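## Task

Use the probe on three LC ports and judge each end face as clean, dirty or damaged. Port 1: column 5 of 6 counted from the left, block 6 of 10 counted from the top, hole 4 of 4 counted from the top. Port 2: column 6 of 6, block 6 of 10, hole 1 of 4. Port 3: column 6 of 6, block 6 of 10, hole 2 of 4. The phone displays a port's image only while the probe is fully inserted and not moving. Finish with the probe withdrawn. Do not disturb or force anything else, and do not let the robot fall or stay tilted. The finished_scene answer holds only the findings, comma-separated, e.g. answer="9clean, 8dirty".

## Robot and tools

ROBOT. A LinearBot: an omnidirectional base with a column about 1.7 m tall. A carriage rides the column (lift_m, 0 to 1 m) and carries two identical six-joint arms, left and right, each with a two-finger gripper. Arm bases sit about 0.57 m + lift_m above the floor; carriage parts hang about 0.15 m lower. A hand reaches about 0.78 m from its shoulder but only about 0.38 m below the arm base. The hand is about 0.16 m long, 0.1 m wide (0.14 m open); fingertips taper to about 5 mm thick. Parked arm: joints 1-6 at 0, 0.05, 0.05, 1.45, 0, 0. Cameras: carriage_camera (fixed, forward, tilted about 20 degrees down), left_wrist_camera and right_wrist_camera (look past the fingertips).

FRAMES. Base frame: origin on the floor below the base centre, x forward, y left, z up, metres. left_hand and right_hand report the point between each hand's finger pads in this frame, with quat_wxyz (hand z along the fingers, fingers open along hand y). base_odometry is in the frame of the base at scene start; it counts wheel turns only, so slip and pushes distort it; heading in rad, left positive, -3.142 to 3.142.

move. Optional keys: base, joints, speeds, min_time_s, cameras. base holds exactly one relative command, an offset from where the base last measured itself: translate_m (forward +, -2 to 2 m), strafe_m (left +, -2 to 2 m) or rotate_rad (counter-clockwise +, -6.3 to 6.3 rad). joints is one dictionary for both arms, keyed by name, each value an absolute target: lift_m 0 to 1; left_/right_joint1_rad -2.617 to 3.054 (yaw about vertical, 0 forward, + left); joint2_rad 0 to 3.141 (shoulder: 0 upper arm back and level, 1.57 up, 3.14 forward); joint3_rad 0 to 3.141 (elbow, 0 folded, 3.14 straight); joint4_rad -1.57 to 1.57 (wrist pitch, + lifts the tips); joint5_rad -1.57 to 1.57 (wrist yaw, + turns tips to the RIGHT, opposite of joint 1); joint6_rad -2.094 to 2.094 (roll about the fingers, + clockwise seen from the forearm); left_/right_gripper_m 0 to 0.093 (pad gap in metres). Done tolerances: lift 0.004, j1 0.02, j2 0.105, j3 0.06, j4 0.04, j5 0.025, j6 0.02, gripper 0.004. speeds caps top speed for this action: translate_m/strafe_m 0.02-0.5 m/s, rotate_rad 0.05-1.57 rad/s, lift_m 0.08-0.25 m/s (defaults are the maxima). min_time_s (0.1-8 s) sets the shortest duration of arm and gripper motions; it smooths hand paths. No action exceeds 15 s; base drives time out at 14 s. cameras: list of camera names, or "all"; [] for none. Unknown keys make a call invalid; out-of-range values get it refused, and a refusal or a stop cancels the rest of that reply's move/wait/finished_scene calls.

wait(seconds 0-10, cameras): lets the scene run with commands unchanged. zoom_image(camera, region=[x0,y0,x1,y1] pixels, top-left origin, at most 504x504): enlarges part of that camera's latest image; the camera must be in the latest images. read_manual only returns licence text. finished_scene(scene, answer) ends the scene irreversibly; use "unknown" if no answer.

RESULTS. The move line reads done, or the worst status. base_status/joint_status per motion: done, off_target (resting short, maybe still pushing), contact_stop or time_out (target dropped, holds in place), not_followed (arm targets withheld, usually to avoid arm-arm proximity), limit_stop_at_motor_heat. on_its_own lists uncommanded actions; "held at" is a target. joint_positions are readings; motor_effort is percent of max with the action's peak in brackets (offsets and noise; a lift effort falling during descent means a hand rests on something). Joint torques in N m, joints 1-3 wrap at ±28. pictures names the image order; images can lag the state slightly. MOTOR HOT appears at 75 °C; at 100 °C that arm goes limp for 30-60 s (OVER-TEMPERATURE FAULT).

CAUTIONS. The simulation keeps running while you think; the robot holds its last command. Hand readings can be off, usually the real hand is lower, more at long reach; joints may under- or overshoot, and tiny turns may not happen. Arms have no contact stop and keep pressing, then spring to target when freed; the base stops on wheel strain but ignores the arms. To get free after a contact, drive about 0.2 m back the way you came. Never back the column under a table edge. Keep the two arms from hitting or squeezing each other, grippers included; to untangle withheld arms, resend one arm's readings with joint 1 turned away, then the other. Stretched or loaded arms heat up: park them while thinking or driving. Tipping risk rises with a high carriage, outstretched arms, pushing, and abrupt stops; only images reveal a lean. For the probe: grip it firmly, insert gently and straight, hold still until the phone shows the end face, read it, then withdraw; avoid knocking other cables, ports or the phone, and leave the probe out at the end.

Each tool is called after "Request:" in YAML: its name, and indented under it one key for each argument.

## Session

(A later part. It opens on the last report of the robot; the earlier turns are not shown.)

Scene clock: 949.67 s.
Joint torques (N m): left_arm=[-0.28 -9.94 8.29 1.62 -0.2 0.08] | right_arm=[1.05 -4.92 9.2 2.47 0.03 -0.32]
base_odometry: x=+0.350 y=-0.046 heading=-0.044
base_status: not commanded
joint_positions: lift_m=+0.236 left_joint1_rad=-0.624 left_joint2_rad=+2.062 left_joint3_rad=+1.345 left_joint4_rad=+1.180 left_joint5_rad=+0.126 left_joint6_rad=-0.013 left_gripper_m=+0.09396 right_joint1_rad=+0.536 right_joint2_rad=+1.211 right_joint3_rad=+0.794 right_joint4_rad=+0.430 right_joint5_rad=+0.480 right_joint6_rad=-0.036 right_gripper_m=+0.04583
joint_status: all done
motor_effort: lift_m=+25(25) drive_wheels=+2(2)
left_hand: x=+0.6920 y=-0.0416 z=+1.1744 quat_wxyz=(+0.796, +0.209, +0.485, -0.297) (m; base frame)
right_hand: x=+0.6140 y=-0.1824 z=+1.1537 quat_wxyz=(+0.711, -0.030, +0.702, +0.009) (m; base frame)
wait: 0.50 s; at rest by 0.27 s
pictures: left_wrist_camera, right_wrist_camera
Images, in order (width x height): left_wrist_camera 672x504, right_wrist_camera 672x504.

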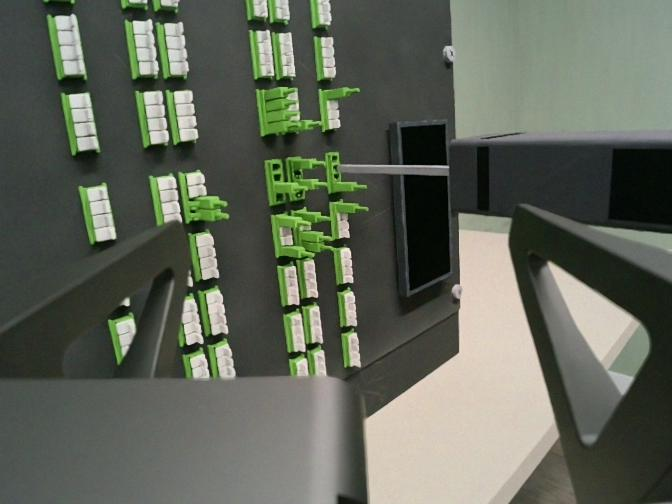

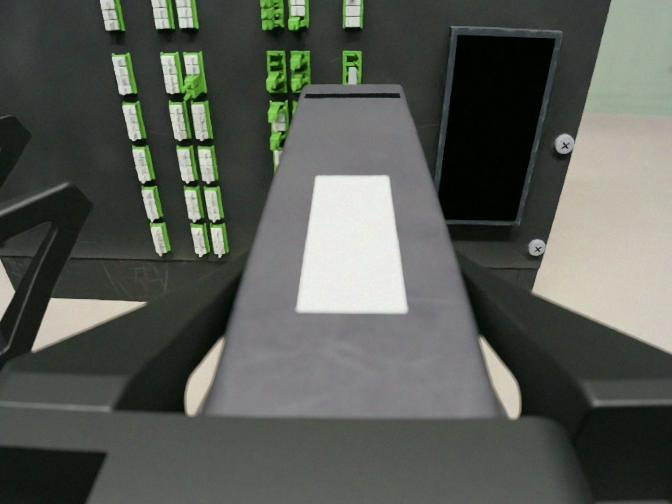

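Request:
move:
  joints: {"right_joint1_rad": 0.522, "lift_m": 0.2360}
  min_time_s: 1
  cameras: []

Request:
move:
  joints: {"right_joint1_rad": 0.5452}
  min_time_s: 2
  cameras: []

Request:
move:
  joints: {"right_joint1_rad": 0.5375}
  min_time_s: 1
  cameras: []

Request:
wait:
  seconds: 0.5
  cameras: ["right_wrist_camera", "left_wrist_camera"]

Request:
zoom_image:
  camera: "left_wrist_camera"
  region: [310, 145, 370, 190]

Request:
zoom_image:
  camera: "right_wrist_camera"
  region: [323, 30, 383, 90]

Scene clock: 969.07 s.
Joint torques (N m): left_arm=[-0.42 -9.96 8.35 1.6 -0.16 0.06] | right_arm=[-0.44 -5.01 9.28 2.46 0.02 -0.31]
move: done
base_odometry: x=+0.350 y=-0.046 heading=-0.044
base_status: not commanded
joint_positions: lift_m=+0.236 left_joint1_rad=-0.624 left_joint2_rad=+2.062 left_joint3_rad=+1.345 left_joint4_rad=+1.180 left_joint5_rad=+0.126 left_joint6_rad=-0.013 left_gripper_m=+0.09396 right_joint1_rad=+0.530 right_joint2_rad=+1.211 right_joint3_rad=+0.794 right_joint4_rad=+0.430 right_joint5_rad=+0.480 right_joint6_rad=-0.036 right_gripper_m=+0.04583
joint_status: all done
motor_effort: lift_m=+28(29) drive_wheels=+1(2)
left_hand: x=+0.6920 y=-0.0416 z=+1.1747 quat_wxyz=(+0.796, +0.209, +0.484, -0.297) (m; base frame)
right_hand: x=+0.6148 y=-0.1849 z=+1.1540 quat_wxyz=(+0.711, -0.028, +0.703, +0.007) (m; base frame)
pictures: none
No camera images: "cameras" was empty.

Scene clock: 971.33 s.
Joint torques (N m): left_arm=[-0.38 -9.96 8.4 1.58 -0.12 0.08] | right_arm=[0.83 -5.09 9.13 2.47 -0.02 -0.32]
move: done
base_odometry: x=+0.350 y=-0.046 heading=-0.044
base_status: not commanded
joint_positions: lift_m=+0.236 left_joint1_rad=-0.624 left_joint2_rad=+2.062 left_joint3_rad=+1.345 left_joint4_rad=+1.180 left_joint5_rad=+0.126 left_joint6_rad=-0.013 left_gripper_m=+0.09396 right_joint1_rad=+0.537 right_joint2_rad=+1.211 right_joint3_rad=+0.794 right_joint4_rad=+0.430 right_joint5_rad=+0.480 right_joint6_rad=-0.036 right_gripper_m=+0.04583
joint_status: all done
motor_effort: lift_m=+29(29) drive_wheels=+1(1)
left_hand: x=+0.6920 y=-0.0416 z=+1.1747 quat_wxyz=(+0.796, +0.209, +0.484, -0.297) (m; base frame)
right_hand: x=+0.6138 y=-0.1820 z=+1.1540 quat_wxyz=(+0.711, -0.031, +0.702, +0.010) (m; base frame)
pictures: none
No camera images: "cameras" was empty.

Scene clock: 972.63 s.
Joint torques (N m): left_arm=[-0.27 -10.13 8.32 1.58 -0.14 0.08] | right_arm=[0.25 -5.05 9.17 2.45 0.04 -0.32]
move: done
base_odometry: x=+0.350 y=-0.046 heading=-0.044
base_status: not commanded
joint_positions: lift_m=+0.236 left_joint1_rad=-0.624 left_joint2_rad=+2.062 left_joint3_rad=+1.345 left_joint4_rad=+1.180 left_joint5_rad=+0.126 left_joint6_rad=-0.013 left_gripper_m=+0.09396 right_joint1_rad=+0.537 right_joint2_rad=+1.211 right_joint3_rad=+0.794 right_joint4_rad=+0.430 right_joint5_rad=+0.480 right_joint6_rad=-0.036 right_gripper_m=+0.04583
joint_status: all done
motor_effort: lift_m=+28(29) drive_wheels=+1(1)
left_hand: x=+0.6920 y=-0.0416 z=+1.1747 quat_wxyz=(+0.796, +0.209, +0.484, -0.297) (m; base frame)
right_hand: x=+0.6138 y=-0.1820 z=+1.1540 quat_wxyz=(+0.711, -0.031, +0.702, +0.010) (m; base frame)
pictures: none
No camera images: "cameras" was empty.

Scene clock: 973.13 s.
Joint torques (N m): left_arm=[-0.39 -9.99 8.21 1.58 -0.13 0.1] | right_arm=[0.25 -5.07 9.21 2.44 0.04 -0.27]
base_odometry: x=+0.350 y=-0.046 heading=-0.044
base_status: not commanded
joint_positions: lift_m=+0.236 left_joint1_rad=-0.624 left_joint2_rad=+2.062 left_joint3_rad=+1.345 left_joint4_rad=+1.180 left_joint5_rad=+0.126 left_joint6_rad=-0.013 left_gripper_m=+0.09396 right_joint1_rad=+0.537 right_joint2_rad=+1.211 right_joint3_rad=+0.794 right_joint4_rad=+0.430 right_joint5_rad=+0.480 right_joint6_rad=-0.036 right_gripper_m=+0.04583
joint_status: all done
motor_effort: lift_m=+28(29) drive_wheels=+1(1)
left_hand: x=+0.6920 y=-0.0416 z=+1.1747 quat_wxyz=(+0.796, +0.209, +0.484, -0.297) (m; base frame)
right_hand: x=+0.6138 y=-0.1820 z=+1.1540 quat_wxyz=(+0.711, -0.031, +0.702, +0.010) (m; base frame)
wait: 0.50 s; at rest by 0.27 s
pictures: left_wrist_camera, right_wrist_camera
Images, in order (width x height): left_wrist_camera 672x504, right_wrist_camera 672x504.

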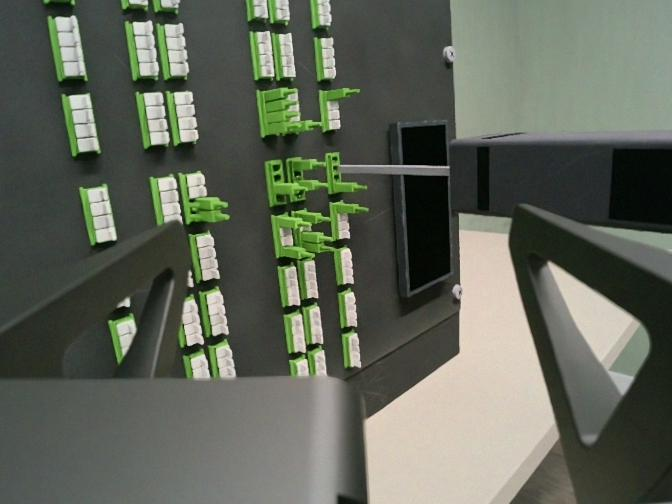

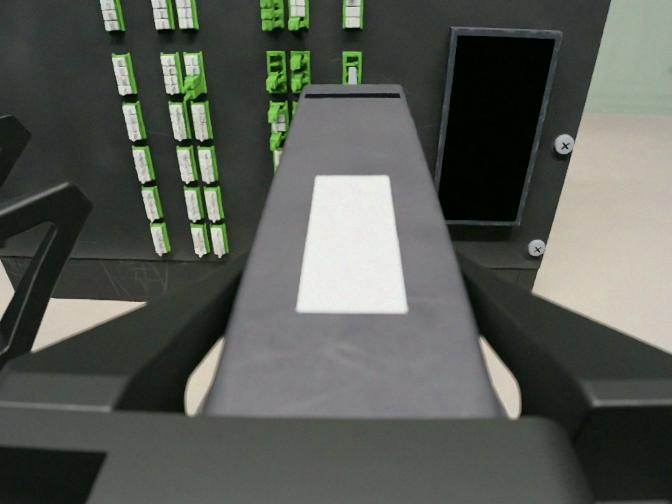

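Scaled by 8.400 from the camera's 672x504 image, which has a finer 960x720 frame.

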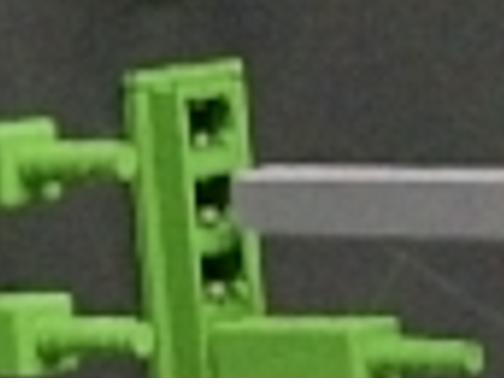

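Scaled by 8.400 from the camera's 672x504 image, which has a finer 960x720 frame.

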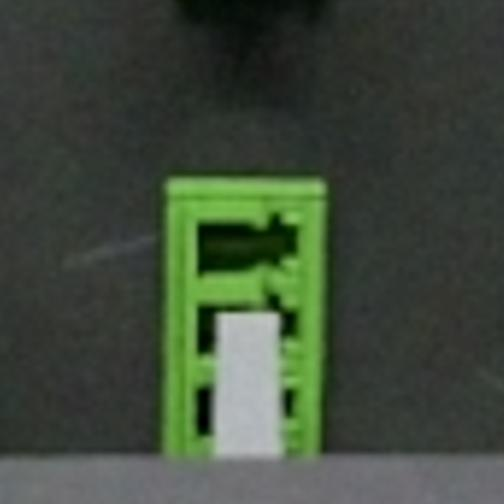

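Request:
move:
  joints: {"right_joint1_rad": 0.5225, "lift_m": 0.2364}
  min_time_s: 1
  cameras: []

Request:
move:
  joints: {"right_joint1_rad": 0.5467}
  min_time_s: 2
  cameras: []

Request:
move:
  joints: {"right_joint1_rad": 0.539}
  min_time_s: 1
  cameras: []

Request:
wait:
  seconds: 0.5
  cameras: ["right_wrist_camera", "left_wrist_camera"]

Request:
zoom_image:
  camera: "left_wrist_camera"
  region: [310, 145, 370, 190]

Request:
zoom_image:
  camera: "right_wrist_camera"
  region: [323, 30, 383, 90]

Scene clock: 988.77 s.
Joint torques (N m): left_arm=[-0.35 -10.03 8.31 1.59 -0.14 0.07] | right_arm=[-0.42 -5.11 9.24 2.5 0.07 -0.27]
move: done
base_odometry: x=+0.350 y=-0.046 heading=-0.044
base_status: not commanded
joint_positions: lift_m=+0.236 left_joint1_rad=-0.624 left_joint2_rad=+2.062 left_joint3_rad=+1.345 left_joint4_rad=+1.180 left_joint5_rad=+0.126 left_joint6_rad=-0.013 left_gripper_m=+0.09396 right_joint1_rad=+0.530 right_joint2_rad=+1.211 right_joint3_rad=+0.794 right_joint4_rad=+0.430 right_joint5_rad=+0.480 right_joint6_rad=-0.036 right_gripper_m=+0.04583
joint_status: all done
motor_effort: lift_m=+29(30) drive_wheels=+1(2)
left_hand: x=+0.6919 y=-0.0415 z=+1.1751 quat_wxyz=(+0.796, +0.209, +0.484, -0.297) (m; base frame)
right_hand: x=+0.6147 y=-0.1846 z=+1.1543 quat_wxyz=(+0.711, -0.028, +0.703, +0.007) (m; base frame)
pictures: none
No camera images: "cameras" was empty.

Scene clock: 991.07 s.
Joint torques (N m): left_arm=[-0.32 -9.98 8.32 1.6 -0.12 0.06] | right_arm=[0.79 -5.12 9.21 2.46 0 -0.33]
move: done
base_odometry: x=+0.350 y=-0.046 heading=-0.044
base_status: not commanded
joint_positions: lift_m=+0.236 left_joint1_rad=-0.624 left_joint2_rad=+2.062 left_joint3_rad=+1.345 left_joint4_rad=+1.180 left_joint5_rad=+0.126 left_joint6_rad=-0.013 left_gripper_m=+0.09396 right_joint1_rad=+0.539 right_joint2_rad=+1.211 right_joint3_rad=+0.794 right_joint4_rad=+0.430 right_joint5_rad=+0.480 right_joint6_rad=-0.036 right_gripper_m=+0.04583
joint_status: all done
motor_effort: lift_m=+29(29) drive_wheels=+1(1)
left_hand: x=+0.6919 y=-0.0415 z=+1.1751 quat_wxyz=(+0.796, +0.209, +0.484, -0.297) (m; base frame)
right_hand: x=+0.6136 y=-0.1812 z=+1.1543 quat_wxyz=(+0.711, -0.031, +0.702, +0.010) (m; base frame)
pictures: none
No camera images: "cameras" was empty.

Scene clock: 992.37 s.
Joint torques (N m): left_arm=[-0.31 -10.1 8.35 1.61 -0.15 0.08] | right_arm=[0.14 -5.09 9.24 2.47 0.05 -0.29]
move: done
base_odometry: x=+0.350 y=-0.046 heading=-0.044
base_status: not commanded
joint_positions: lift_m=+0.236 left_joint1_rad=-0.624 left_joint2_rad=+2.062 left_joint3_rad=+1.345 left_joint4_rad=+1.180 left_joint5_rad=+0.126 left_joint6_rad=-0.013 left_gripper_m=+0.09396 right_joint1_rad=+0.539 right_joint2_rad=+1.211 right_joint3_rad=+0.794 right_joint4_rad=+0.430 right_joint5_rad=+0.480 right_joint6_rad=-0.036 right_gripper_m=+0.04583
joint_status: all done
motor_effort: lift_m=+29(29) drive_wheels=+1(1)
left_hand: x=+0.6919 y=-0.0415 z=+1.1751 quat_wxyz=(+0.796, +0.209, +0.484, -0.297) (m; base frame)
right_hand: x=+0.6136 y=-0.1812 z=+1.1543 quat_wxyz=(+0.711, -0.031, +0.702, +0.010) (m; base frame)
pictures: none
No camera images: "cameras" was empty.

Scene clock: 992.87 s.
Joint torques (N m): left_arm=[-0.42 -9.92 8.32 1.62 -0.16 0.1] | right_arm=[0.24 -5.16 9.2 2.44 -0.01 -0.32]
base_odometry: x=+0.350 y=-0.046 heading=-0.044
base_status: not commanded
joint_positions: lift_m=+0.236 left_joint1_rad=-0.624 left_joint2_rad=+2.062 left_joint3_rad=+1.345 left_joint4_rad=+1.180 left_joint5_rad=+0.126 left_joint6_rad=-0.013 left_gripper_m=+0.09396 right_joint1_rad=+0.539 right_joint2_rad=+1.211 right_joint3_rad=+0.794 right_joint4_rad=+0.430 right_joint5_rad=+0.480 right_joint6_rad=-0.036 right_gripper_m=+0.04583
joint_status: all done
motor_effort: lift_m=+29(29) drive_wheels=+1(1)
left_hand: x=+0.6919 y=-0.0415 z=+1.1751 quat_wxyz=(+0.796, +0.209, +0.484, -0.297) (m; base frame)
right_hand: x=+0.6136 y=-0.1812 z=+1.1543 quat_wxyz=(+0.711, -0.031, +0.702, +0.010) (m; base frame)
wait: 0.50 s; at rest by 0.27 s
pictures: left_wrist_camera, right_wrist_camera
Images, in order (width x height): left_wrist_camera 672x504, right_wrist_camera 672x504.

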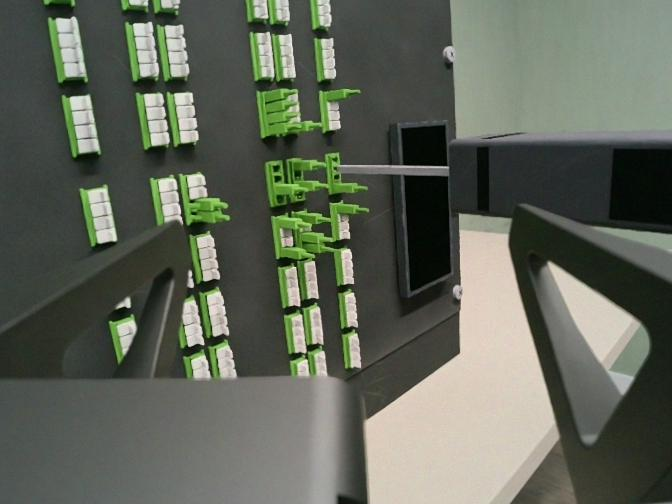

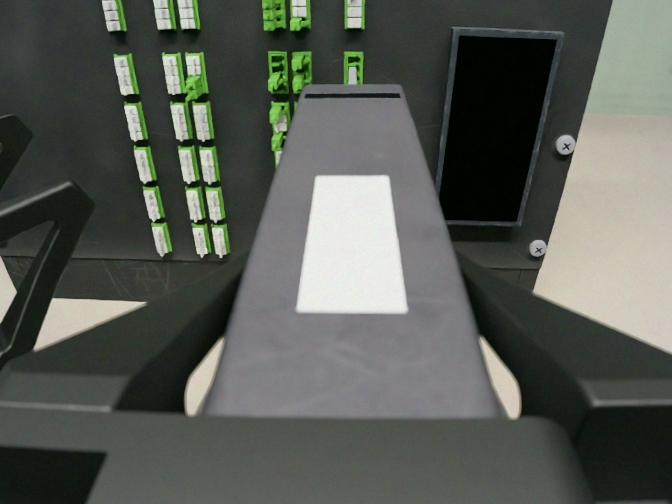

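Scaled by 8.400 from the camera's 672x504 image, which has a finer 960x720 frame.

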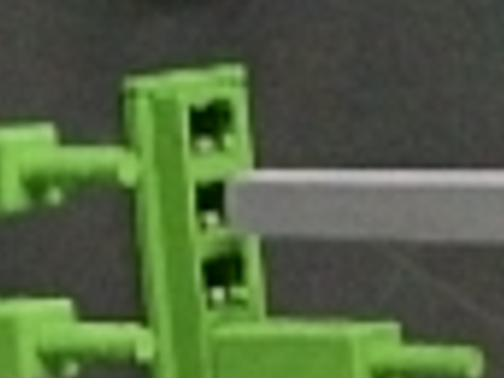

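Scaled by 8.400 from the camera's 672x504 image, which has a finer 960x720 frame.

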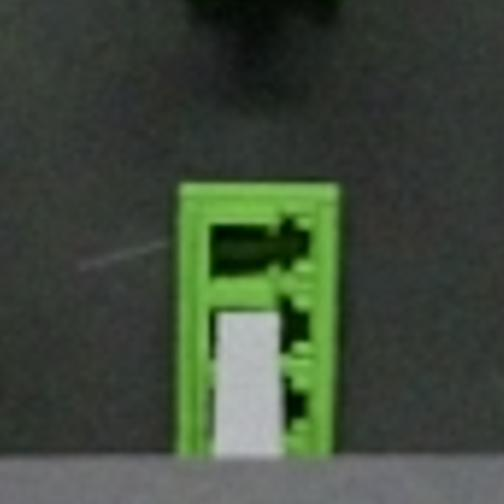

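Request:
move:
  joints: {"right_joint1_rad": 0.5225}
  min_time_s: 1
  cameras: []

Request:
move:
  joints: {"right_joint1_rad": 0.5473}
  min_time_s: 2
  cameras: []

Request:
move:
  joints: {"right_joint1_rad": 0.5395}
  min_time_s: 1
  cameras: []

Request:
wait:
  seconds: 0.5
  cameras: ["right_wrist_camera"]

Request:
zoom_image:
  camera: "right_wrist_camera"
  region: [323, 30, 383, 90]

Request:
move:
  base: {"translate_m": 0.004}
  speeds: {"translate_m": 0.02}
  cameras: []

Request:
wait:
  seconds: 0.5
  cameras: ["right_wrist_camera", "left_wrist_camera"]

Request:
zoom_image:
  camera: "left_wrist_camera"
  region: [310, 145, 370, 190]

Request:
zoom_image:
  camera: "right_wrist_camera"
  region: [323, 30, 383, 90]

Scene clock: 1015.27 s.
Joint torques (N m): left_arm=[-0.47 -10.06 8.36 1.58 -0.16 0.08] | right_arm=[-0.49 -5.09 9.2 2.48 0.03 -0.29]
move: done
base_odometry: x=+0.350 y=-0.046 heading=-0.044
base_status: not commanded
joint_positions: lift_m=+0.236 left_joint1_rad=-0.624 left_joint2_rad=+2.062 left_joint3_rad=+1.345 left_joint4_rad=+1.180 left_joint5_rad=+0.126 left_joint6_rad=-0.013 left_gripper_m=+0.09396 right_joint1_rad=+0.530 right_joint2_rad=+1.211 right_joint3_rad=+0.794 right_joint4_rad=+0.430 right_joint5_rad=+0.480 right_joint6_rad=-0.036 right_gripper_m=+0.04583
joint_status: all done
motor_effort: lift_m=+29(29) drive_wheels=+1(1)
left_hand: x=+0.6919 y=-0.0415 z=+1.1751 quat_wxyz=(+0.796, +0.209, +0.484, -0.297) (m; base frame)
right_hand: x=+0.6148 y=-0.1849 z=+1.1543 quat_wxyz=(+0.711, -0.028, +0.703, +0.007) (m; base frame)
pictures: none
No camera images: "cameras" was empty.

Scene clock: 1017.57 s.
Joint torques (N m): left_arm=[-0.38 -9.92 8.38 1.59 -0.12 0.11] | right_arm=[0.85 -5.01 9.28 2.46 0.01 -0.27]
move: done
base_odometry: x=+0.350 y=-0.046 heading=-0.044
base_status: not commanded
joint_positions: lift_m=+0.236 left_joint1_rad=-0.624 left_joint2_rad=+2.062 left_joint3_rad=+1.345 left_joint4_rad=+1.180 left_joint5_rad=+0.126 left_joint6_rad=-0.013 left_gripper_m=+0.09396 right_joint1_rad=+0.540 right_joint2_rad=+1.211 right_joint3_rad=+0.794 right_joint4_rad=+0.430 right_joint5_rad=+0.480 right_joint6_rad=-0.036 right_gripper_m=+0.04583
joint_status: all done
motor_effort: lift_m=+29(29) drive_wheels=+1(1)
left_hand: x=+0.6919 y=-0.0415 z=+1.1751 quat_wxyz=(+0.796, +0.209, +0.484, -0.297) (m; base frame)
right_hand: x=+0.6134 y=-0.1809 z=+1.1543 quat_wxyz=(+0.711, -0.031, +0.702, +0.011) (m; base frame)
pictures: none
No camera images: "cameras" was empty.

Scene clock: 1018.87 s.
Joint torques (N m): left_arm=[-0.31 -9.96 8.34 1.58 -0.16 0.06] | right_arm=[0.08 -4.82 9.18 2.48 0.04 -0.28]
move: done
base_odometry: x=+0.350 y=-0.046 heading=-0.044
base_status: not commanded
joint_positions: lift_m=+0.236 left_joint1_rad=-0.624 left_joint2_rad=+2.062 left_joint3_rad=+1.345 left_joint4_rad=+1.180 left_joint5_rad=+0.126 left_joint6_rad=-0.013 left_gripper_m=+0.09396 right_joint1_rad=+0.540 right_joint2_rad=+1.211 right_joint3_rad=+0.794 right_joint4_rad=+0.430 right_joint5_rad=+0.480 right_joint6_rad=-0.036 right_gripper_m=+0.04583
joint_status: all done
motor_effort: lift_m=+29(29) drive_wheels=+1(1)
left_hand: x=+0.6919 y=-0.0415 z=+1.1751 quat_wxyz=(+0.796, +0.209, +0.484, -0.297) (m; base frame)
right_hand: x=+0.6134 y=-0.1809 z=+1.1543 quat_wxyz=(+0.711, -0.031, +0.702, +0.011) (m; base frame)
pictures: none
No camera images: "cameras" was empty.

Scene clock: 1019.37 s.
Joint torques (N m): left_arm=[-0.25 -10 8.35 1.6 -0.12 0.06] | right_arm=[0.32 -5.05 9.13 2.48 0.04 -0.3]
base_odometry: x=+0.350 y=-0.046 heading=-0.044
base_status: not commanded
joint_positions: lift_m=+0.236 left_joint1_rad=-0.624 left_joint2_rad=+2.062 left_joint3_rad=+1.345 left_joint4_rad=+1.180 left_joint5_rad=+0.126 left_joint6_rad=-0.012 left_gripper_m=+0.09396 right_joint1_rad=+0.540 right_joint2_rad=+1.211 right_joint3_rad=+0.794 right_joint4_rad=+0.430 right_joint5_rad=+0.480 right_joint6_rad=-0.036 right_gripper_m=+0.04583
joint_status: all done
motor_effort: lift_m=+29(29) drive_wheels=+1(1)
left_hand: x=+0.6919 y=-0.0415 z=+1.1751 quat_wxyz=(+0.796, +0.209, +0.484, -0.297) (m; base frame)
right_hand: x=+0.6134 y=-0.1809 z=+1.1543 quat_wxyz=(+0.711, -0.031, +0.702, +0.011) (m; base frame)
wait: 0.50 s; at rest by 0.27 s
pictures: right_wrist_camera
Images, in order (width x height): right_wrist_camera 672x504.

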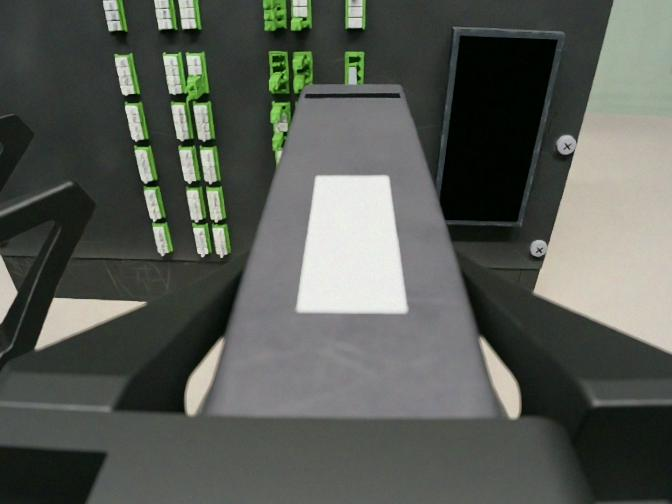

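Scaled by 8.400 from the camera's 672x504 image, which has a finer 960x720 frame.

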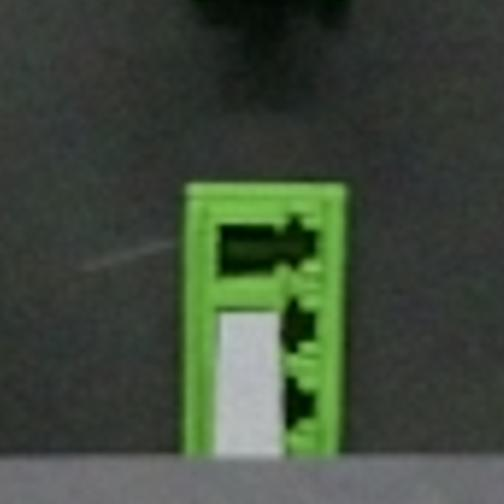

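Scene clock: 1019.93 s.
Joint torques (N m): left_arm=[-0.29 -10.24 8.32 1.57 -0.14 0.09] | right_arm=[-0.21 -4.92 9.31 2.49 -0.07 -0.32]
move: done
base_odometry: x=+0.354 y=-0.046 heading=-0.045
base_status: done
joint_positions: lift_m=+0.236 left_joint1_rad=-0.624 left_joint2_rad=+2.062 left_joint3_rad=+1.345 left_joint4_rad=+1.181 left_joint5_rad=+0.126 left_joint6_rad=-0.012 left_gripper_m=+0.09396 right_joint1_rad=+0.546 right_joint2_rad=+1.210 right_joint3_rad=+0.793 right_joint4_rad=+0.429 right_joint5_rad=+0.489 right_joint6_rad=-0.036 right_gripper_m=+0.04583
joint_status: not commanded
motor_effort: lift_m=+29(29) drive_wheels=+5(9)
left_hand: x=+0.6920 y=-0.0416 z=+1.1748 quat_wxyz=(+0.796, +0.209, +0.484, -0.297) (m; base frame)
right_hand: x=+0.6125 y=-0.1804 z=+1.1544 quat_wxyz=(+0.711, -0.030, +0.702, +0.009) (m; base frame)
pictures: none
No camera images: "cameras" was empty.

Scene clock: 1020.43 s.
Joint torques (N m): left_arm=[-0.29 -10.03 8.23 1.62 -0.15 0.09] | right_arm=[-0.23 -4.86 9.39 2.5 -0.09 -0.32]
base_odometry: x=+0.354 y=-0.046 heading=-0.045
base_status: done
joint_positions: lift_m=+0.236 left_joint1_rad=-0.624 left_joint2_rad=+2.062 left_joint3_rad=+1.345 left_joint4_rad=+1.181 left_joint5_rad=+0.126 left_joint6_rad=-0.012 left_gripper_m=+0.09396 right_joint1_rad=+0.546 right_joint2_rad=+1.210 right_joint3_rad=+0.793 right_joint4_rad=+0.429 right_joint5_rad=+0.489 right_joint6_rad=-0.036 right_gripper_m=+0.04583
joint_status: not commanded
motor_effort: lift_m=+29(29) drive_wheels=+5(9)
left_hand: x=+0.6920 y=-0.0416 z=+1.1748 quat_wxyz=(+0.796, +0.209, +0.484, -0.297) (m; base frame)
right_hand: x=+0.6125 y=-0.1804 z=+1.1544 quat_wxyz=(+0.711, -0.030, +0.702, +0.009) (m; base frame)
wait: 0.50 s; at rest by 0.27 s
pictures: left_wrist_camera, right_wrist_camera
Images, in order (width x height): left_wrist_camera 672x504, right_wrist_camera 672x504.

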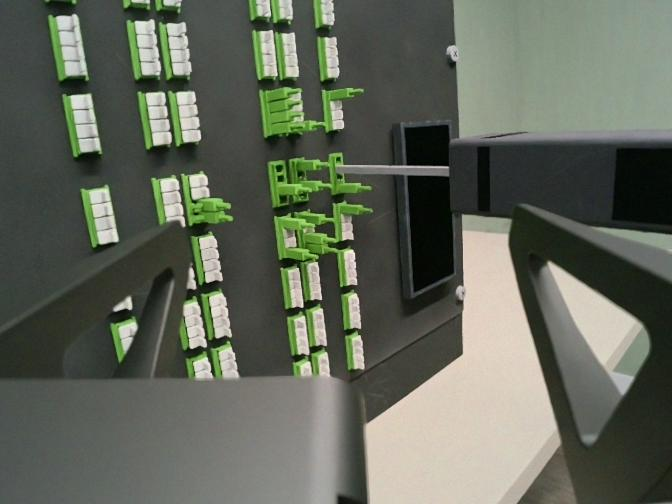

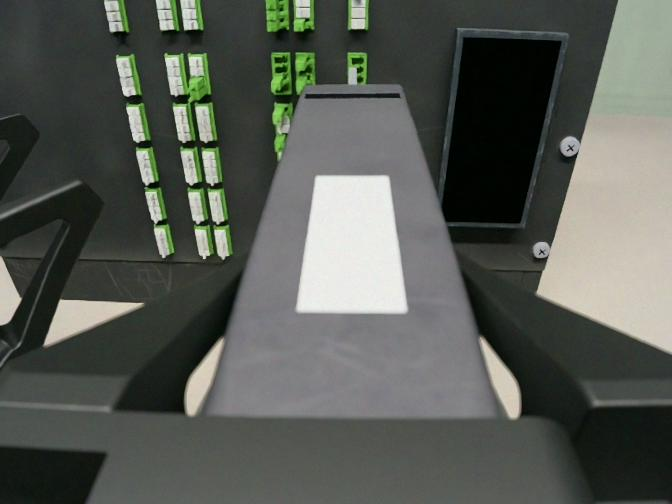

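Scaled by 8.400 from the camera's 672x504 image, which has a finer 960x720 frame.

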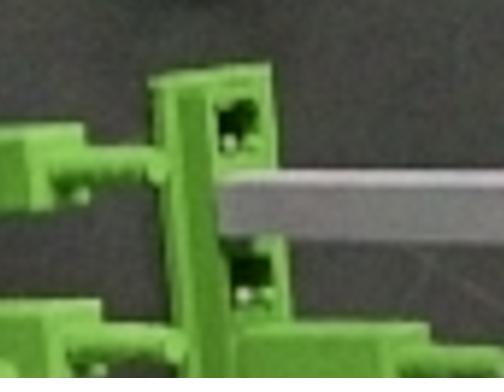

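Scaled by 8.400 from the camera's 672x504 image, which has a finer 960x720 frame.

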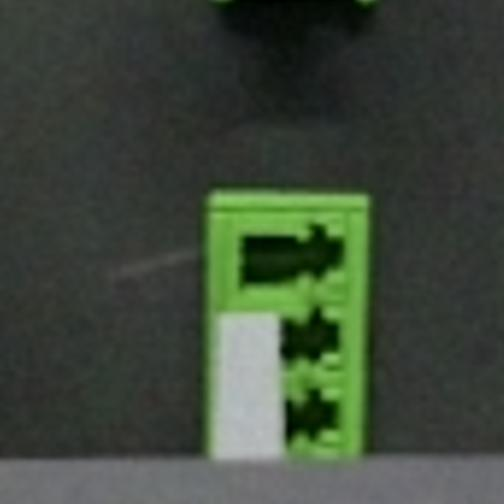

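Request:
zoom_image:
  camera: "left_wrist_camera"
  region: [322, 148, 352, 180]

Request:
move:
  base: {"translate_m": -0.012}
  speeds: {"translate_m": 0.02}
  cameras: ["left_wrist_camera", "right_wrist_camera"]

Request:
zoom_image:
  camera: "left_wrist_camera"
  region: [315, 145, 355, 185]

Request:
zoom_image:
  camera: "right_wrist_camera"
  region: [323, 30, 383, 90]

Scaled by 15.750 from the camera's 672x504 image, which has a finer 960x720 frame.

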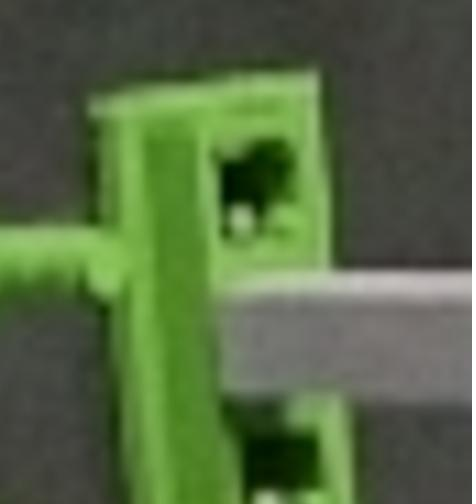

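Scene clock: 1064.70 s.
Joint torques (N m): left_arm=[-0.25 -10.17 8.27 1.56 -0.12 0.1] | right_arm=[-0.31 -4.96 9.39 2.46 -0.06 -0.28]
move: done
base_odometry: x=+0.342 y=-0.045 heading=-0.044
base_status: done
joint_positions: lift_m=+0.236 left_joint1_rad=-0.624 left_joint2_rad=+2.062 left_joint3_rad=+1.345 left_joint4_rad=+1.181 left_joint5_rad=+0.126 left_joint6_rad=-0.012 left_gripper_m=+0.09396 right_joint1_rad=+0.546 right_joint2_rad=+1.210 right_joint3_rad=+0.793 right_joint4_rad=+0.429 right_joint5_rad=+0.487 right_joint6_rad=-0.036 right_gripper_m=+0.04583
joint_status: not commanded
motor_effort: lift_m=+29(29) drive_wheels=+5(8)
left_hand: x=+0.6920 y=-0.0416 z=+1.1749 quat_wxyz=(+0.796, +0.209, +0.484, -0.297) (m; base frame)
right_hand: x=+0.6125 y=-0.1801 z=+1.1544 quat_wxyz=(+0.711, -0.031, +0.702, +0.010) (m; base frame)
pictures: left_wrist_camera, right_wrist_camera
Images, in order (width x height): left_wrist_camera 672x504, right_wrist_camera 672x504.

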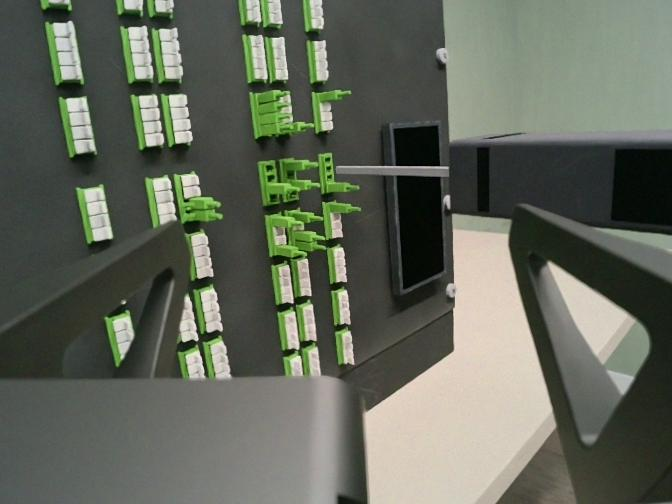

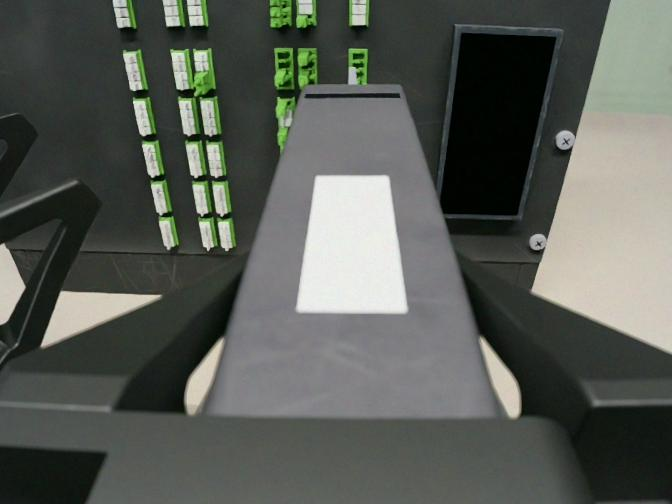

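Scaled by 12.600 from the camera's 672x504 image, which has a finer 960x720 frame.

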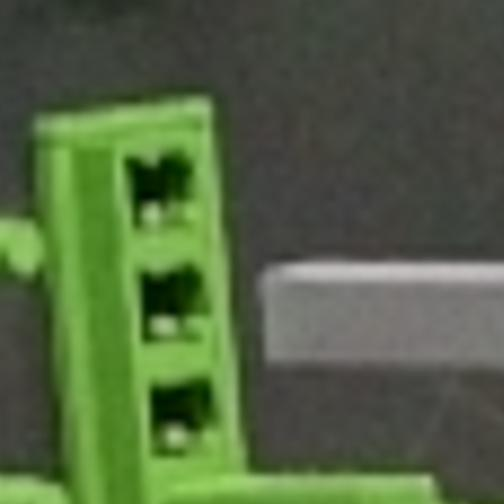

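Scaled by 8.400 from the camera's 672x504 image, which has a finer 960x720 frame.

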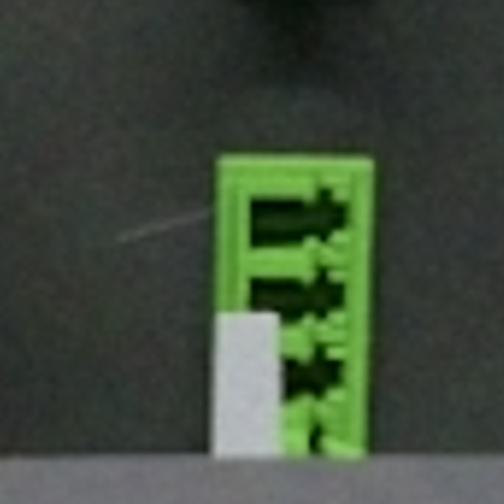

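Request:
move:

Scene clock: 1098.77 s.
Joint torques (N m): left_arm=[-0.36 -10.02 8.34 1.59 -0.17 0.07] | right_arm=[-0.18 -4.79 9.26 2.46 -0.05 -0.32]
base_odometry: x=+0.342 y=-0.045 heading=-0.044
base_status: done
joint_positions: lift_m=+0.236 left_joint1_rad=-0.624 left_joint2_rad=+2.062 left_joint3_rad=+1.345 left_joint4_rad=+1.181 left_joint5_rad=+0.126 left_joint6_rad=-0.012 left_gripper_m=+0.09396 right_joint1_rad=+0.546 right_joint2_rad=+1.210 right_joint3_rad=+0.793 right_joint4_rad=+0.429 right_joint5_rad=+0.487 right_joint6_rad=-0.036 right_gripper_m=+0.04583
joint_status: not commanded
motor_effort: lift_m=+29(29) drive_wheels=+5(8)
left_hand: x=+0.6920 y=-0.0416 z=+1.1749 quat_wxyz=(+0.796, +0.209, +0.484, -0.297) (m; base frame)
right_hand: x=+0.6125 y=-0.1801 z=+1.1544 quat_wxyz=(+0.711, -0.031, +0.702, +0.010) (m; base frame)
pictures: carriage_camera, left_wrist_camera, right_wrist_camera
Images, in order (width x height): carriage_camera 672x504, left_wrist_camera 672x504, right_wrist_camera 672x504.

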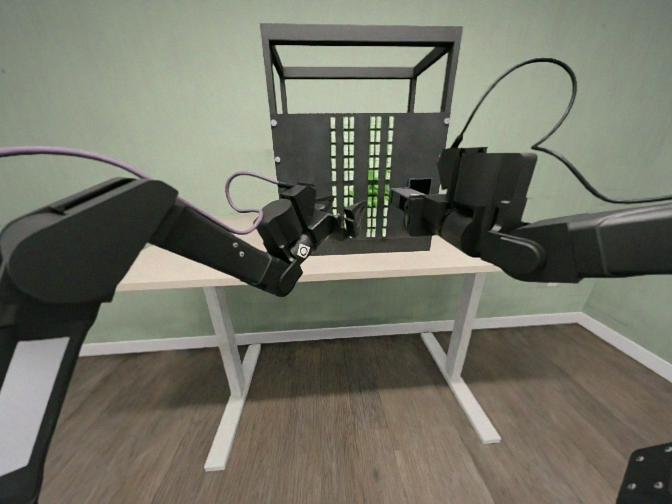

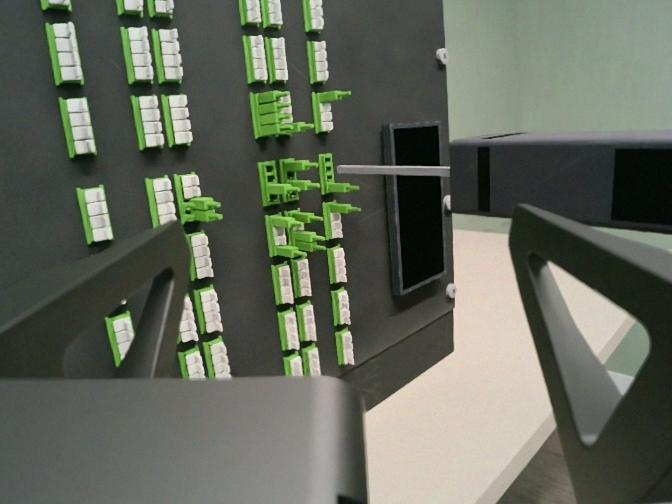

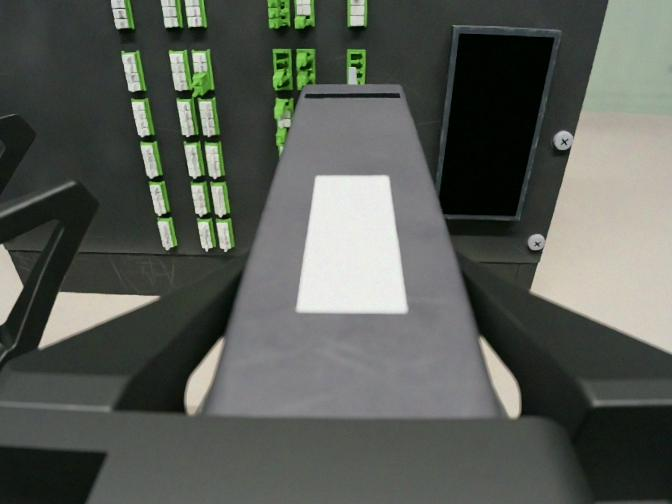

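Request:
zoom_image:
  camera: "right_wrist_camera"
  region: [323, 30, 383, 90]

Request:
zoom_image:
  camera: "left_wrist_camera"
  region: [315, 145, 355, 185]

Scaled by 8.400 from the camera's 672x504 image, which has a finer 960x720 frame.

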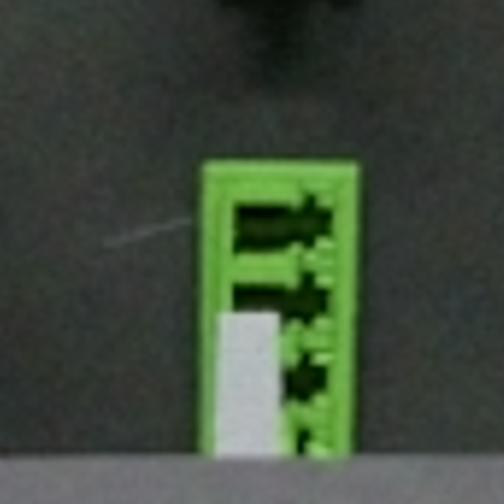

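Scaled by 12.600 from the camera's 672x504 image, which has a finer 960x720 frame.

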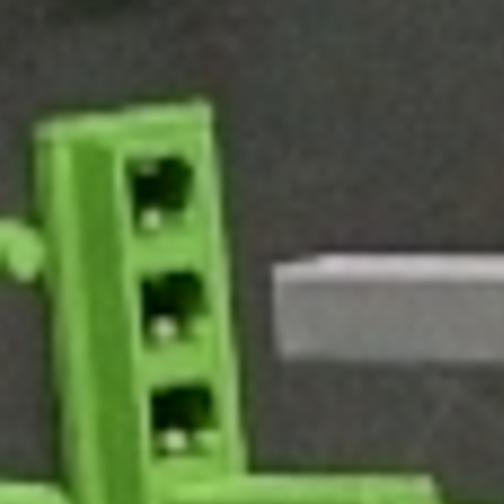

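Request:
zoom_image:
  camera: "right_wrist_camera"
  region: [344, 48, 368, 72]

Request:
zoom_image:
  camera: "left_wrist_camera"
  region: [318, 148, 342, 172]

Request:
zoom_image:
  camera: "left_wrist_camera"
  region: [250, 150, 300, 200]

Scaled by 21.000 from the camera's 672x504 image, which has a finer 960x720 frame.

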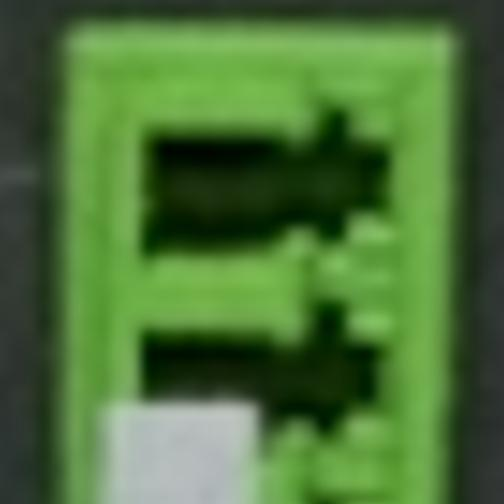

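Scaled by 21.000 from the camera's 672x504 image, which has a finer 960x720 frame.

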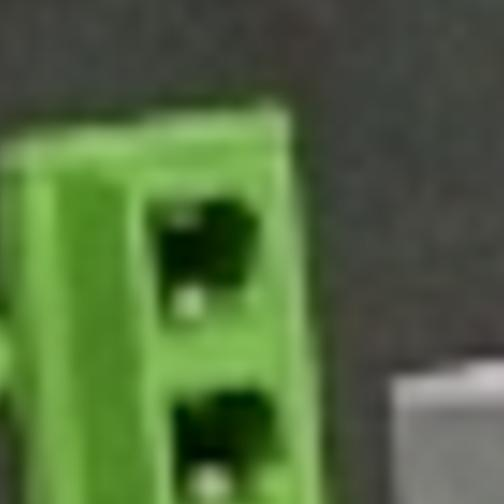

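Scaled by 10.080 from the camera's 672x504 image, which has a finer 960x720 frame.

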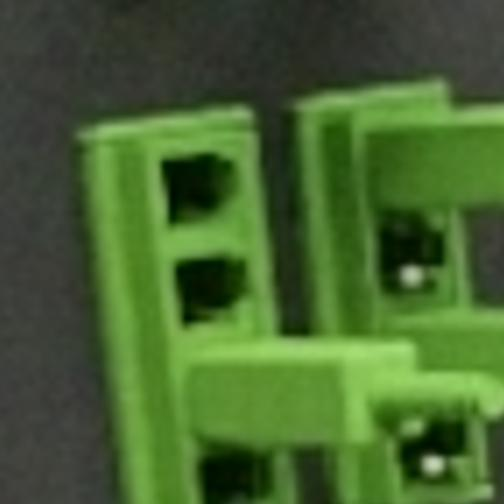

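Request:
move:
  joints: {"right_joint1_rad":0.527}
  min_time_s: 1
  cameras: []

Request:
move:
  joints: {"right_joint1_rad":0.5525}
  min_time_s: 2
  cameras: []

Request:
move:
  joints: {"right_joint1_rad":0.545}
  min_time_s: 0.5
  cameras: []

Request:
move:
  base: {"translate_m":0.004}
  speeds: {"translate_m":0.02}
  cameras: []

Request:
move:
  base: {"translate_m":0.004}
  speeds: {"translate_m":0.02}
  cameras: []

Request:
wait:
  seconds: 0.5
  cameras: ["left_wrist_camera","right_wrist_camera"]

Request:
zoom_image:
  camera: "right_wrist_camera"
  region: [342, 46, 366, 70]

Request:
zoom_image:
  camera: "left_wrist_camera"
  region: [318, 150, 348, 180]

Scene clock: 1192.03 s.
Joint torques (N m): left_arm=[-0.39 -10.19 8.36 1.59 -0.15 0.07] | right_arm=[-0.21 -4.93 9.28 2.49 -0.05 -0.3]
move: done
base_odometry: x=+0.342 y=-0.045 heading=-0.044
base_status: not commanded
joint_positions: lift_m=+0.236 left_joint1_rad=-0.624 left_joint2_rad=+2.062 left_joint3_rad=+1.345 left_joint4_rad=+1.181 left_joint5_rad=+0.126 left_joint6_rad=-0.012 left_gripper_m=+0.09396 right_joint1_rad=+0.534 right_joint2_rad=+1.210 right_joint3_rad=+0.793 right_joint4_rad=+0.429 right_joint5_rad=+0.487 right_joint6_rad=-0.036 right_gripper_m=+0.04583
joint_status: all done
motor_effort: lift_m=+29(29) drive_wheels=+5(5)
left_hand: x=+0.6920 y=-0.0416 z=+1.1749 quat_wxyz=(+0.796, +0.209, +0.484, -0.297) (m; base frame)
right_hand: x=+0.6140 y=-0.1844 z=+1.1544 quat_wxyz=(+0.711, -0.027, +0.703, +0.006) (m; base frame)
pictures: none
No camera images: "cameras" was empty.

Scene clock: 1194.33 s.
Joint torques (N m): left_arm=[-0.38 -10.07 8.25 1.59 -0.19 0.09] | right_arm=[0.88 -5 9.16 2.47 -0.07 -0.3]
move: done
base_odometry: x=+0.342 y=-0.045 heading=-0.044
base_status: not commanded
joint_positions: lift_m=+0.236 left_joint1_rad=-0.624 left_joint2_rad=+2.062 left_joint3_rad=+1.345 left_joint4_rad=+1.181 left_joint5_rad=+0.126 left_joint6_rad=-0.012 left_gripper_m=+0.09396 right_joint1_rad=+0.545 right_joint2_rad=+1.210 right_joint3_rad=+0.793 right_joint4_rad=+0.429 right_joint5_rad=+0.487 right_joint6_rad=-0.036 right_gripper_m=+0.04583
joint_status: all done
motor_effort: lift_m=+29(29) drive_wheels=+5(5)
left_hand: x=+0.6920 y=-0.0416 z=+1.1749 quat_wxyz=(+0.796, +0.209, +0.484, -0.297) (m; base frame)
right_hand: x=+0.6126 y=-0.1804 z=+1.1544 quat_wxyz=(+0.711, -0.031, +0.702, +0.010) (m; base frame)
pictures: none
No camera images: "cameras" was empty.

Scene clock: 1195.13 s.
Joint torques (N m): left_arm=[-0.29 -10.09 8.31 1.58 -0.14 0.07] | right_arm=[0.23 -4.81 9.26 2.49 -0.02 -0.3]
move: done
base_odometry: x=+0.342 y=-0.045 heading=-0.044
base_status: not commanded
joint_positions: lift_m=+0.236 left_joint1_rad=-0.624 left_joint2_rad=+2.062 left_joint3_rad=+1.345 left_joint4_rad=+1.181 left_joint5_rad=+0.126 left_joint6_rad=-0.012 left_gripper_m=+0.09396 right_joint1_rad=+0.545 right_joint2_rad=+1.210 right_joint3_rad=+0.793 right_joint4_rad=+0.429 right_joint5_rad=+0.487 right_joint6_rad=-0.036 right_gripper_m=+0.04583
joint_status: all done
motor_effort: lift_m=+29(29) drive_wheels=+5(5)
left_hand: x=+0.6920 y=-0.0416 z=+1.1749 quat_wxyz=(+0.796, +0.209, +0.484, -0.297) (m; base frame)
right_hand: x=+0.6126 y=-0.1804 z=+1.1544 quat_wxyz=(+0.711, -0.031, +0.702, +0.010) (m; base frame)
pictures: none
No camera images: "cameras" was empty.

Scene clock: 1195.70 s.
Joint torques (N m): left_arm=[-0.35 -10.03 8.36 1.59 -0.13 0.08] | right_arm=[0.27 -5.03 9.42 2.53 -0.04 -0.28]
move: done
base_odometry: x=+0.346 y=-0.046 heading=-0.044
base_status: done
joint_positions: lift_m=+0.236 left_joint1_rad=-0.624 left_joint2_rad=+2.062 left_joint3_rad=+1.345 left_joint4_rad=+1.182 left_joint5_rad=+0.126 left_joint6_rad=-0.012 left_gripper_m=+0.09396 right_joint1_rad=+0.545 right_joint2_rad=+1.210 right_joint3_rad=+0.793 right_joint4_rad=+0.429 right_joint5_rad=+0.486 right_joint6_rad=-0.036 right_gripper_m=+0.04583
joint_status: not commanded
motor_effort: lift_m=+29(29) drive_wheels=+0(11)
left_hand: x=+0.6919 y=-0.0415 z=+1.1751 quat_wxyz=(+0.796, +0.209, +0.484, -0.297) (m; base frame)
right_hand: x=+0.6126 y=-0.1801 z=+1.1544 quat_wxyz=(+0.711, -0.031, +0.702, +0.010) (m; base frame)
pictures: none
No camera images: "cameras" was empty.

Scene clock: 1196.27 s.
Joint torques (N m): left_arm=[-0.39 -10.04 8.35 1.56 -0.17 0.05] | right_arm=[0.35 -4.88 9.21 2.49 -0.06 -0.29]
move: done
base_odometry: x=+0.350 y=-0.046 heading=-0.044
base_status: done
joint_positions: lift_m=+0.236 left_joint1_rad=-0.624 left_joint2_rad=+2.062 left_joint3_rad=+1.345 left_joint4_rad=+1.183 left_joint5_rad=+0.126 left_joint6_rad=-0.012 left_gripper_m=+0.09396 right_joint1_rad=+0.545 right_joint2_rad=+1.210 right_joint3_rad=+0.793 right_joint4_rad=+0.429 right_joint5_rad=+0.486 right_joint6_rad=-0.036 right_gripper_m=+0.04583
joint_status: not commanded
motor_effort: lift_m=+29(29) drive_wheels=+0(9)
left_hand: x=+0.6919 y=-0.0415 z=+1.1752 quat_wxyz=(+0.796, +0.209, +0.484, -0.297) (m; base frame)
right_hand: x=+0.6126 y=-0.1801 z=+1.1544 quat_wxyz=(+0.711, -0.031, +0.702, +0.010) (m; base frame)
pictures: none
No camera images: "cameras" was empty.

Scene clock: 1196.77 s.
Joint torques (N m): left_arm=[-0.31 -10.17 8.21 1.58 -0.15 0.09] | right_arm=[0.25 -4.86 9.13 2.54 -0.01 -0.36]
base_odometry: x=+0.350 y=-0.046 heading=-0.044
base_status: done
joint_positions: lift_m=+0.236 left_joint1_rad=-0.624 left_joint2_rad=+2.062 left_joint3_rad=+1.345 left_joint4_rad=+1.183 left_joint5_rad=+0.126 left_joint6_rad=-0.012 left_gripper_m=+0.09396 right_joint1_rad=+0.545 right_joint2_rad=+1.210 right_joint3_rad=+0.793 right_joint4_rad=+0.429 right_joint5_rad=+0.486 right_joint6_rad=-0.036 right_gripper_m=+0.04583
joint_status: not commanded
motor_effort: lift_m=+29(29) drive_wheels=+0(9)
left_hand: x=+0.6919 y=-0.0415 z=+1.1752 quat_wxyz=(+0.796, +0.209, +0.484, -0.297) (m; base frame)
right_hand: x=+0.6126 y=-0.1801 z=+1.1544 quat_wxyz=(+0.711, -0.031, +0.702, +0.010) (m; base frame)
wait: 0.50 s; at rest by 0.27 s
pictures: left_wrist_camera, right_wrist_camera
Images, in order (width x height): left_wrist_camera 672x504, right_wrist_camera 672x504.

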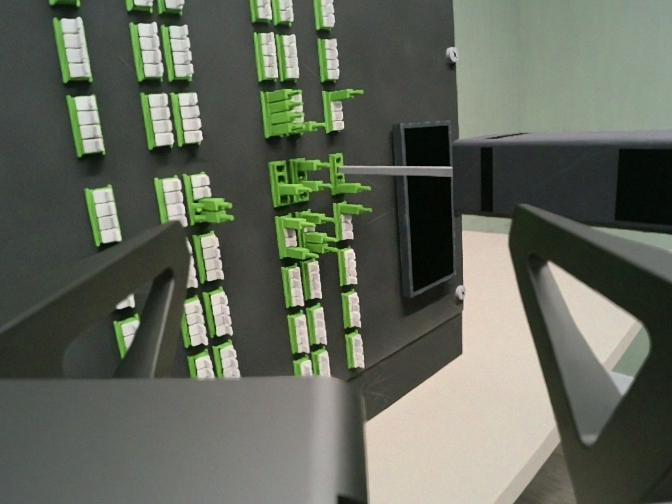

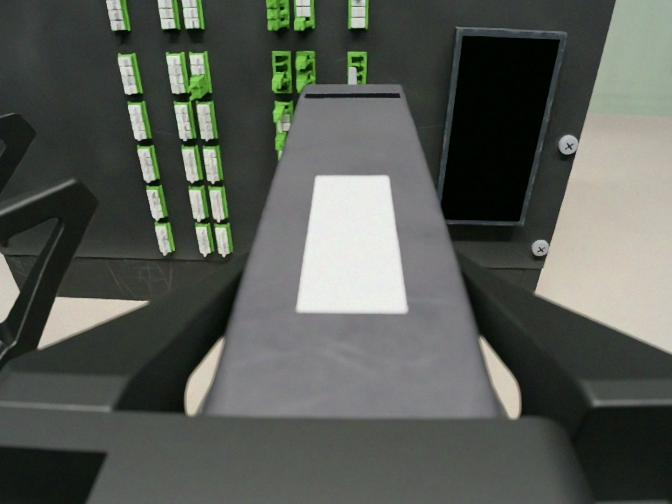

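Scaled by 21.000 from the camera's 672x504 image, which has a finer 960x720 frame.

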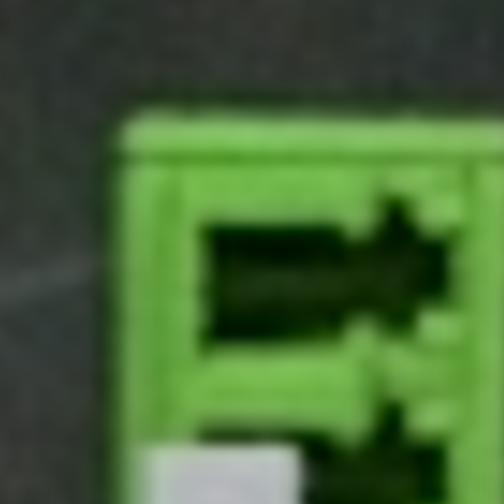

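Scaled by 16.800 from the camera's 672x504 image, which has a finer 960x720 frame.

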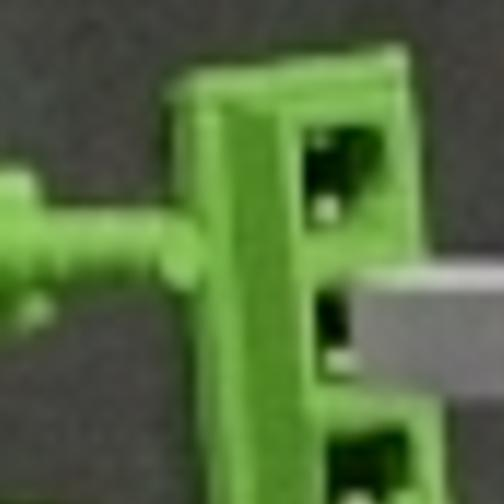

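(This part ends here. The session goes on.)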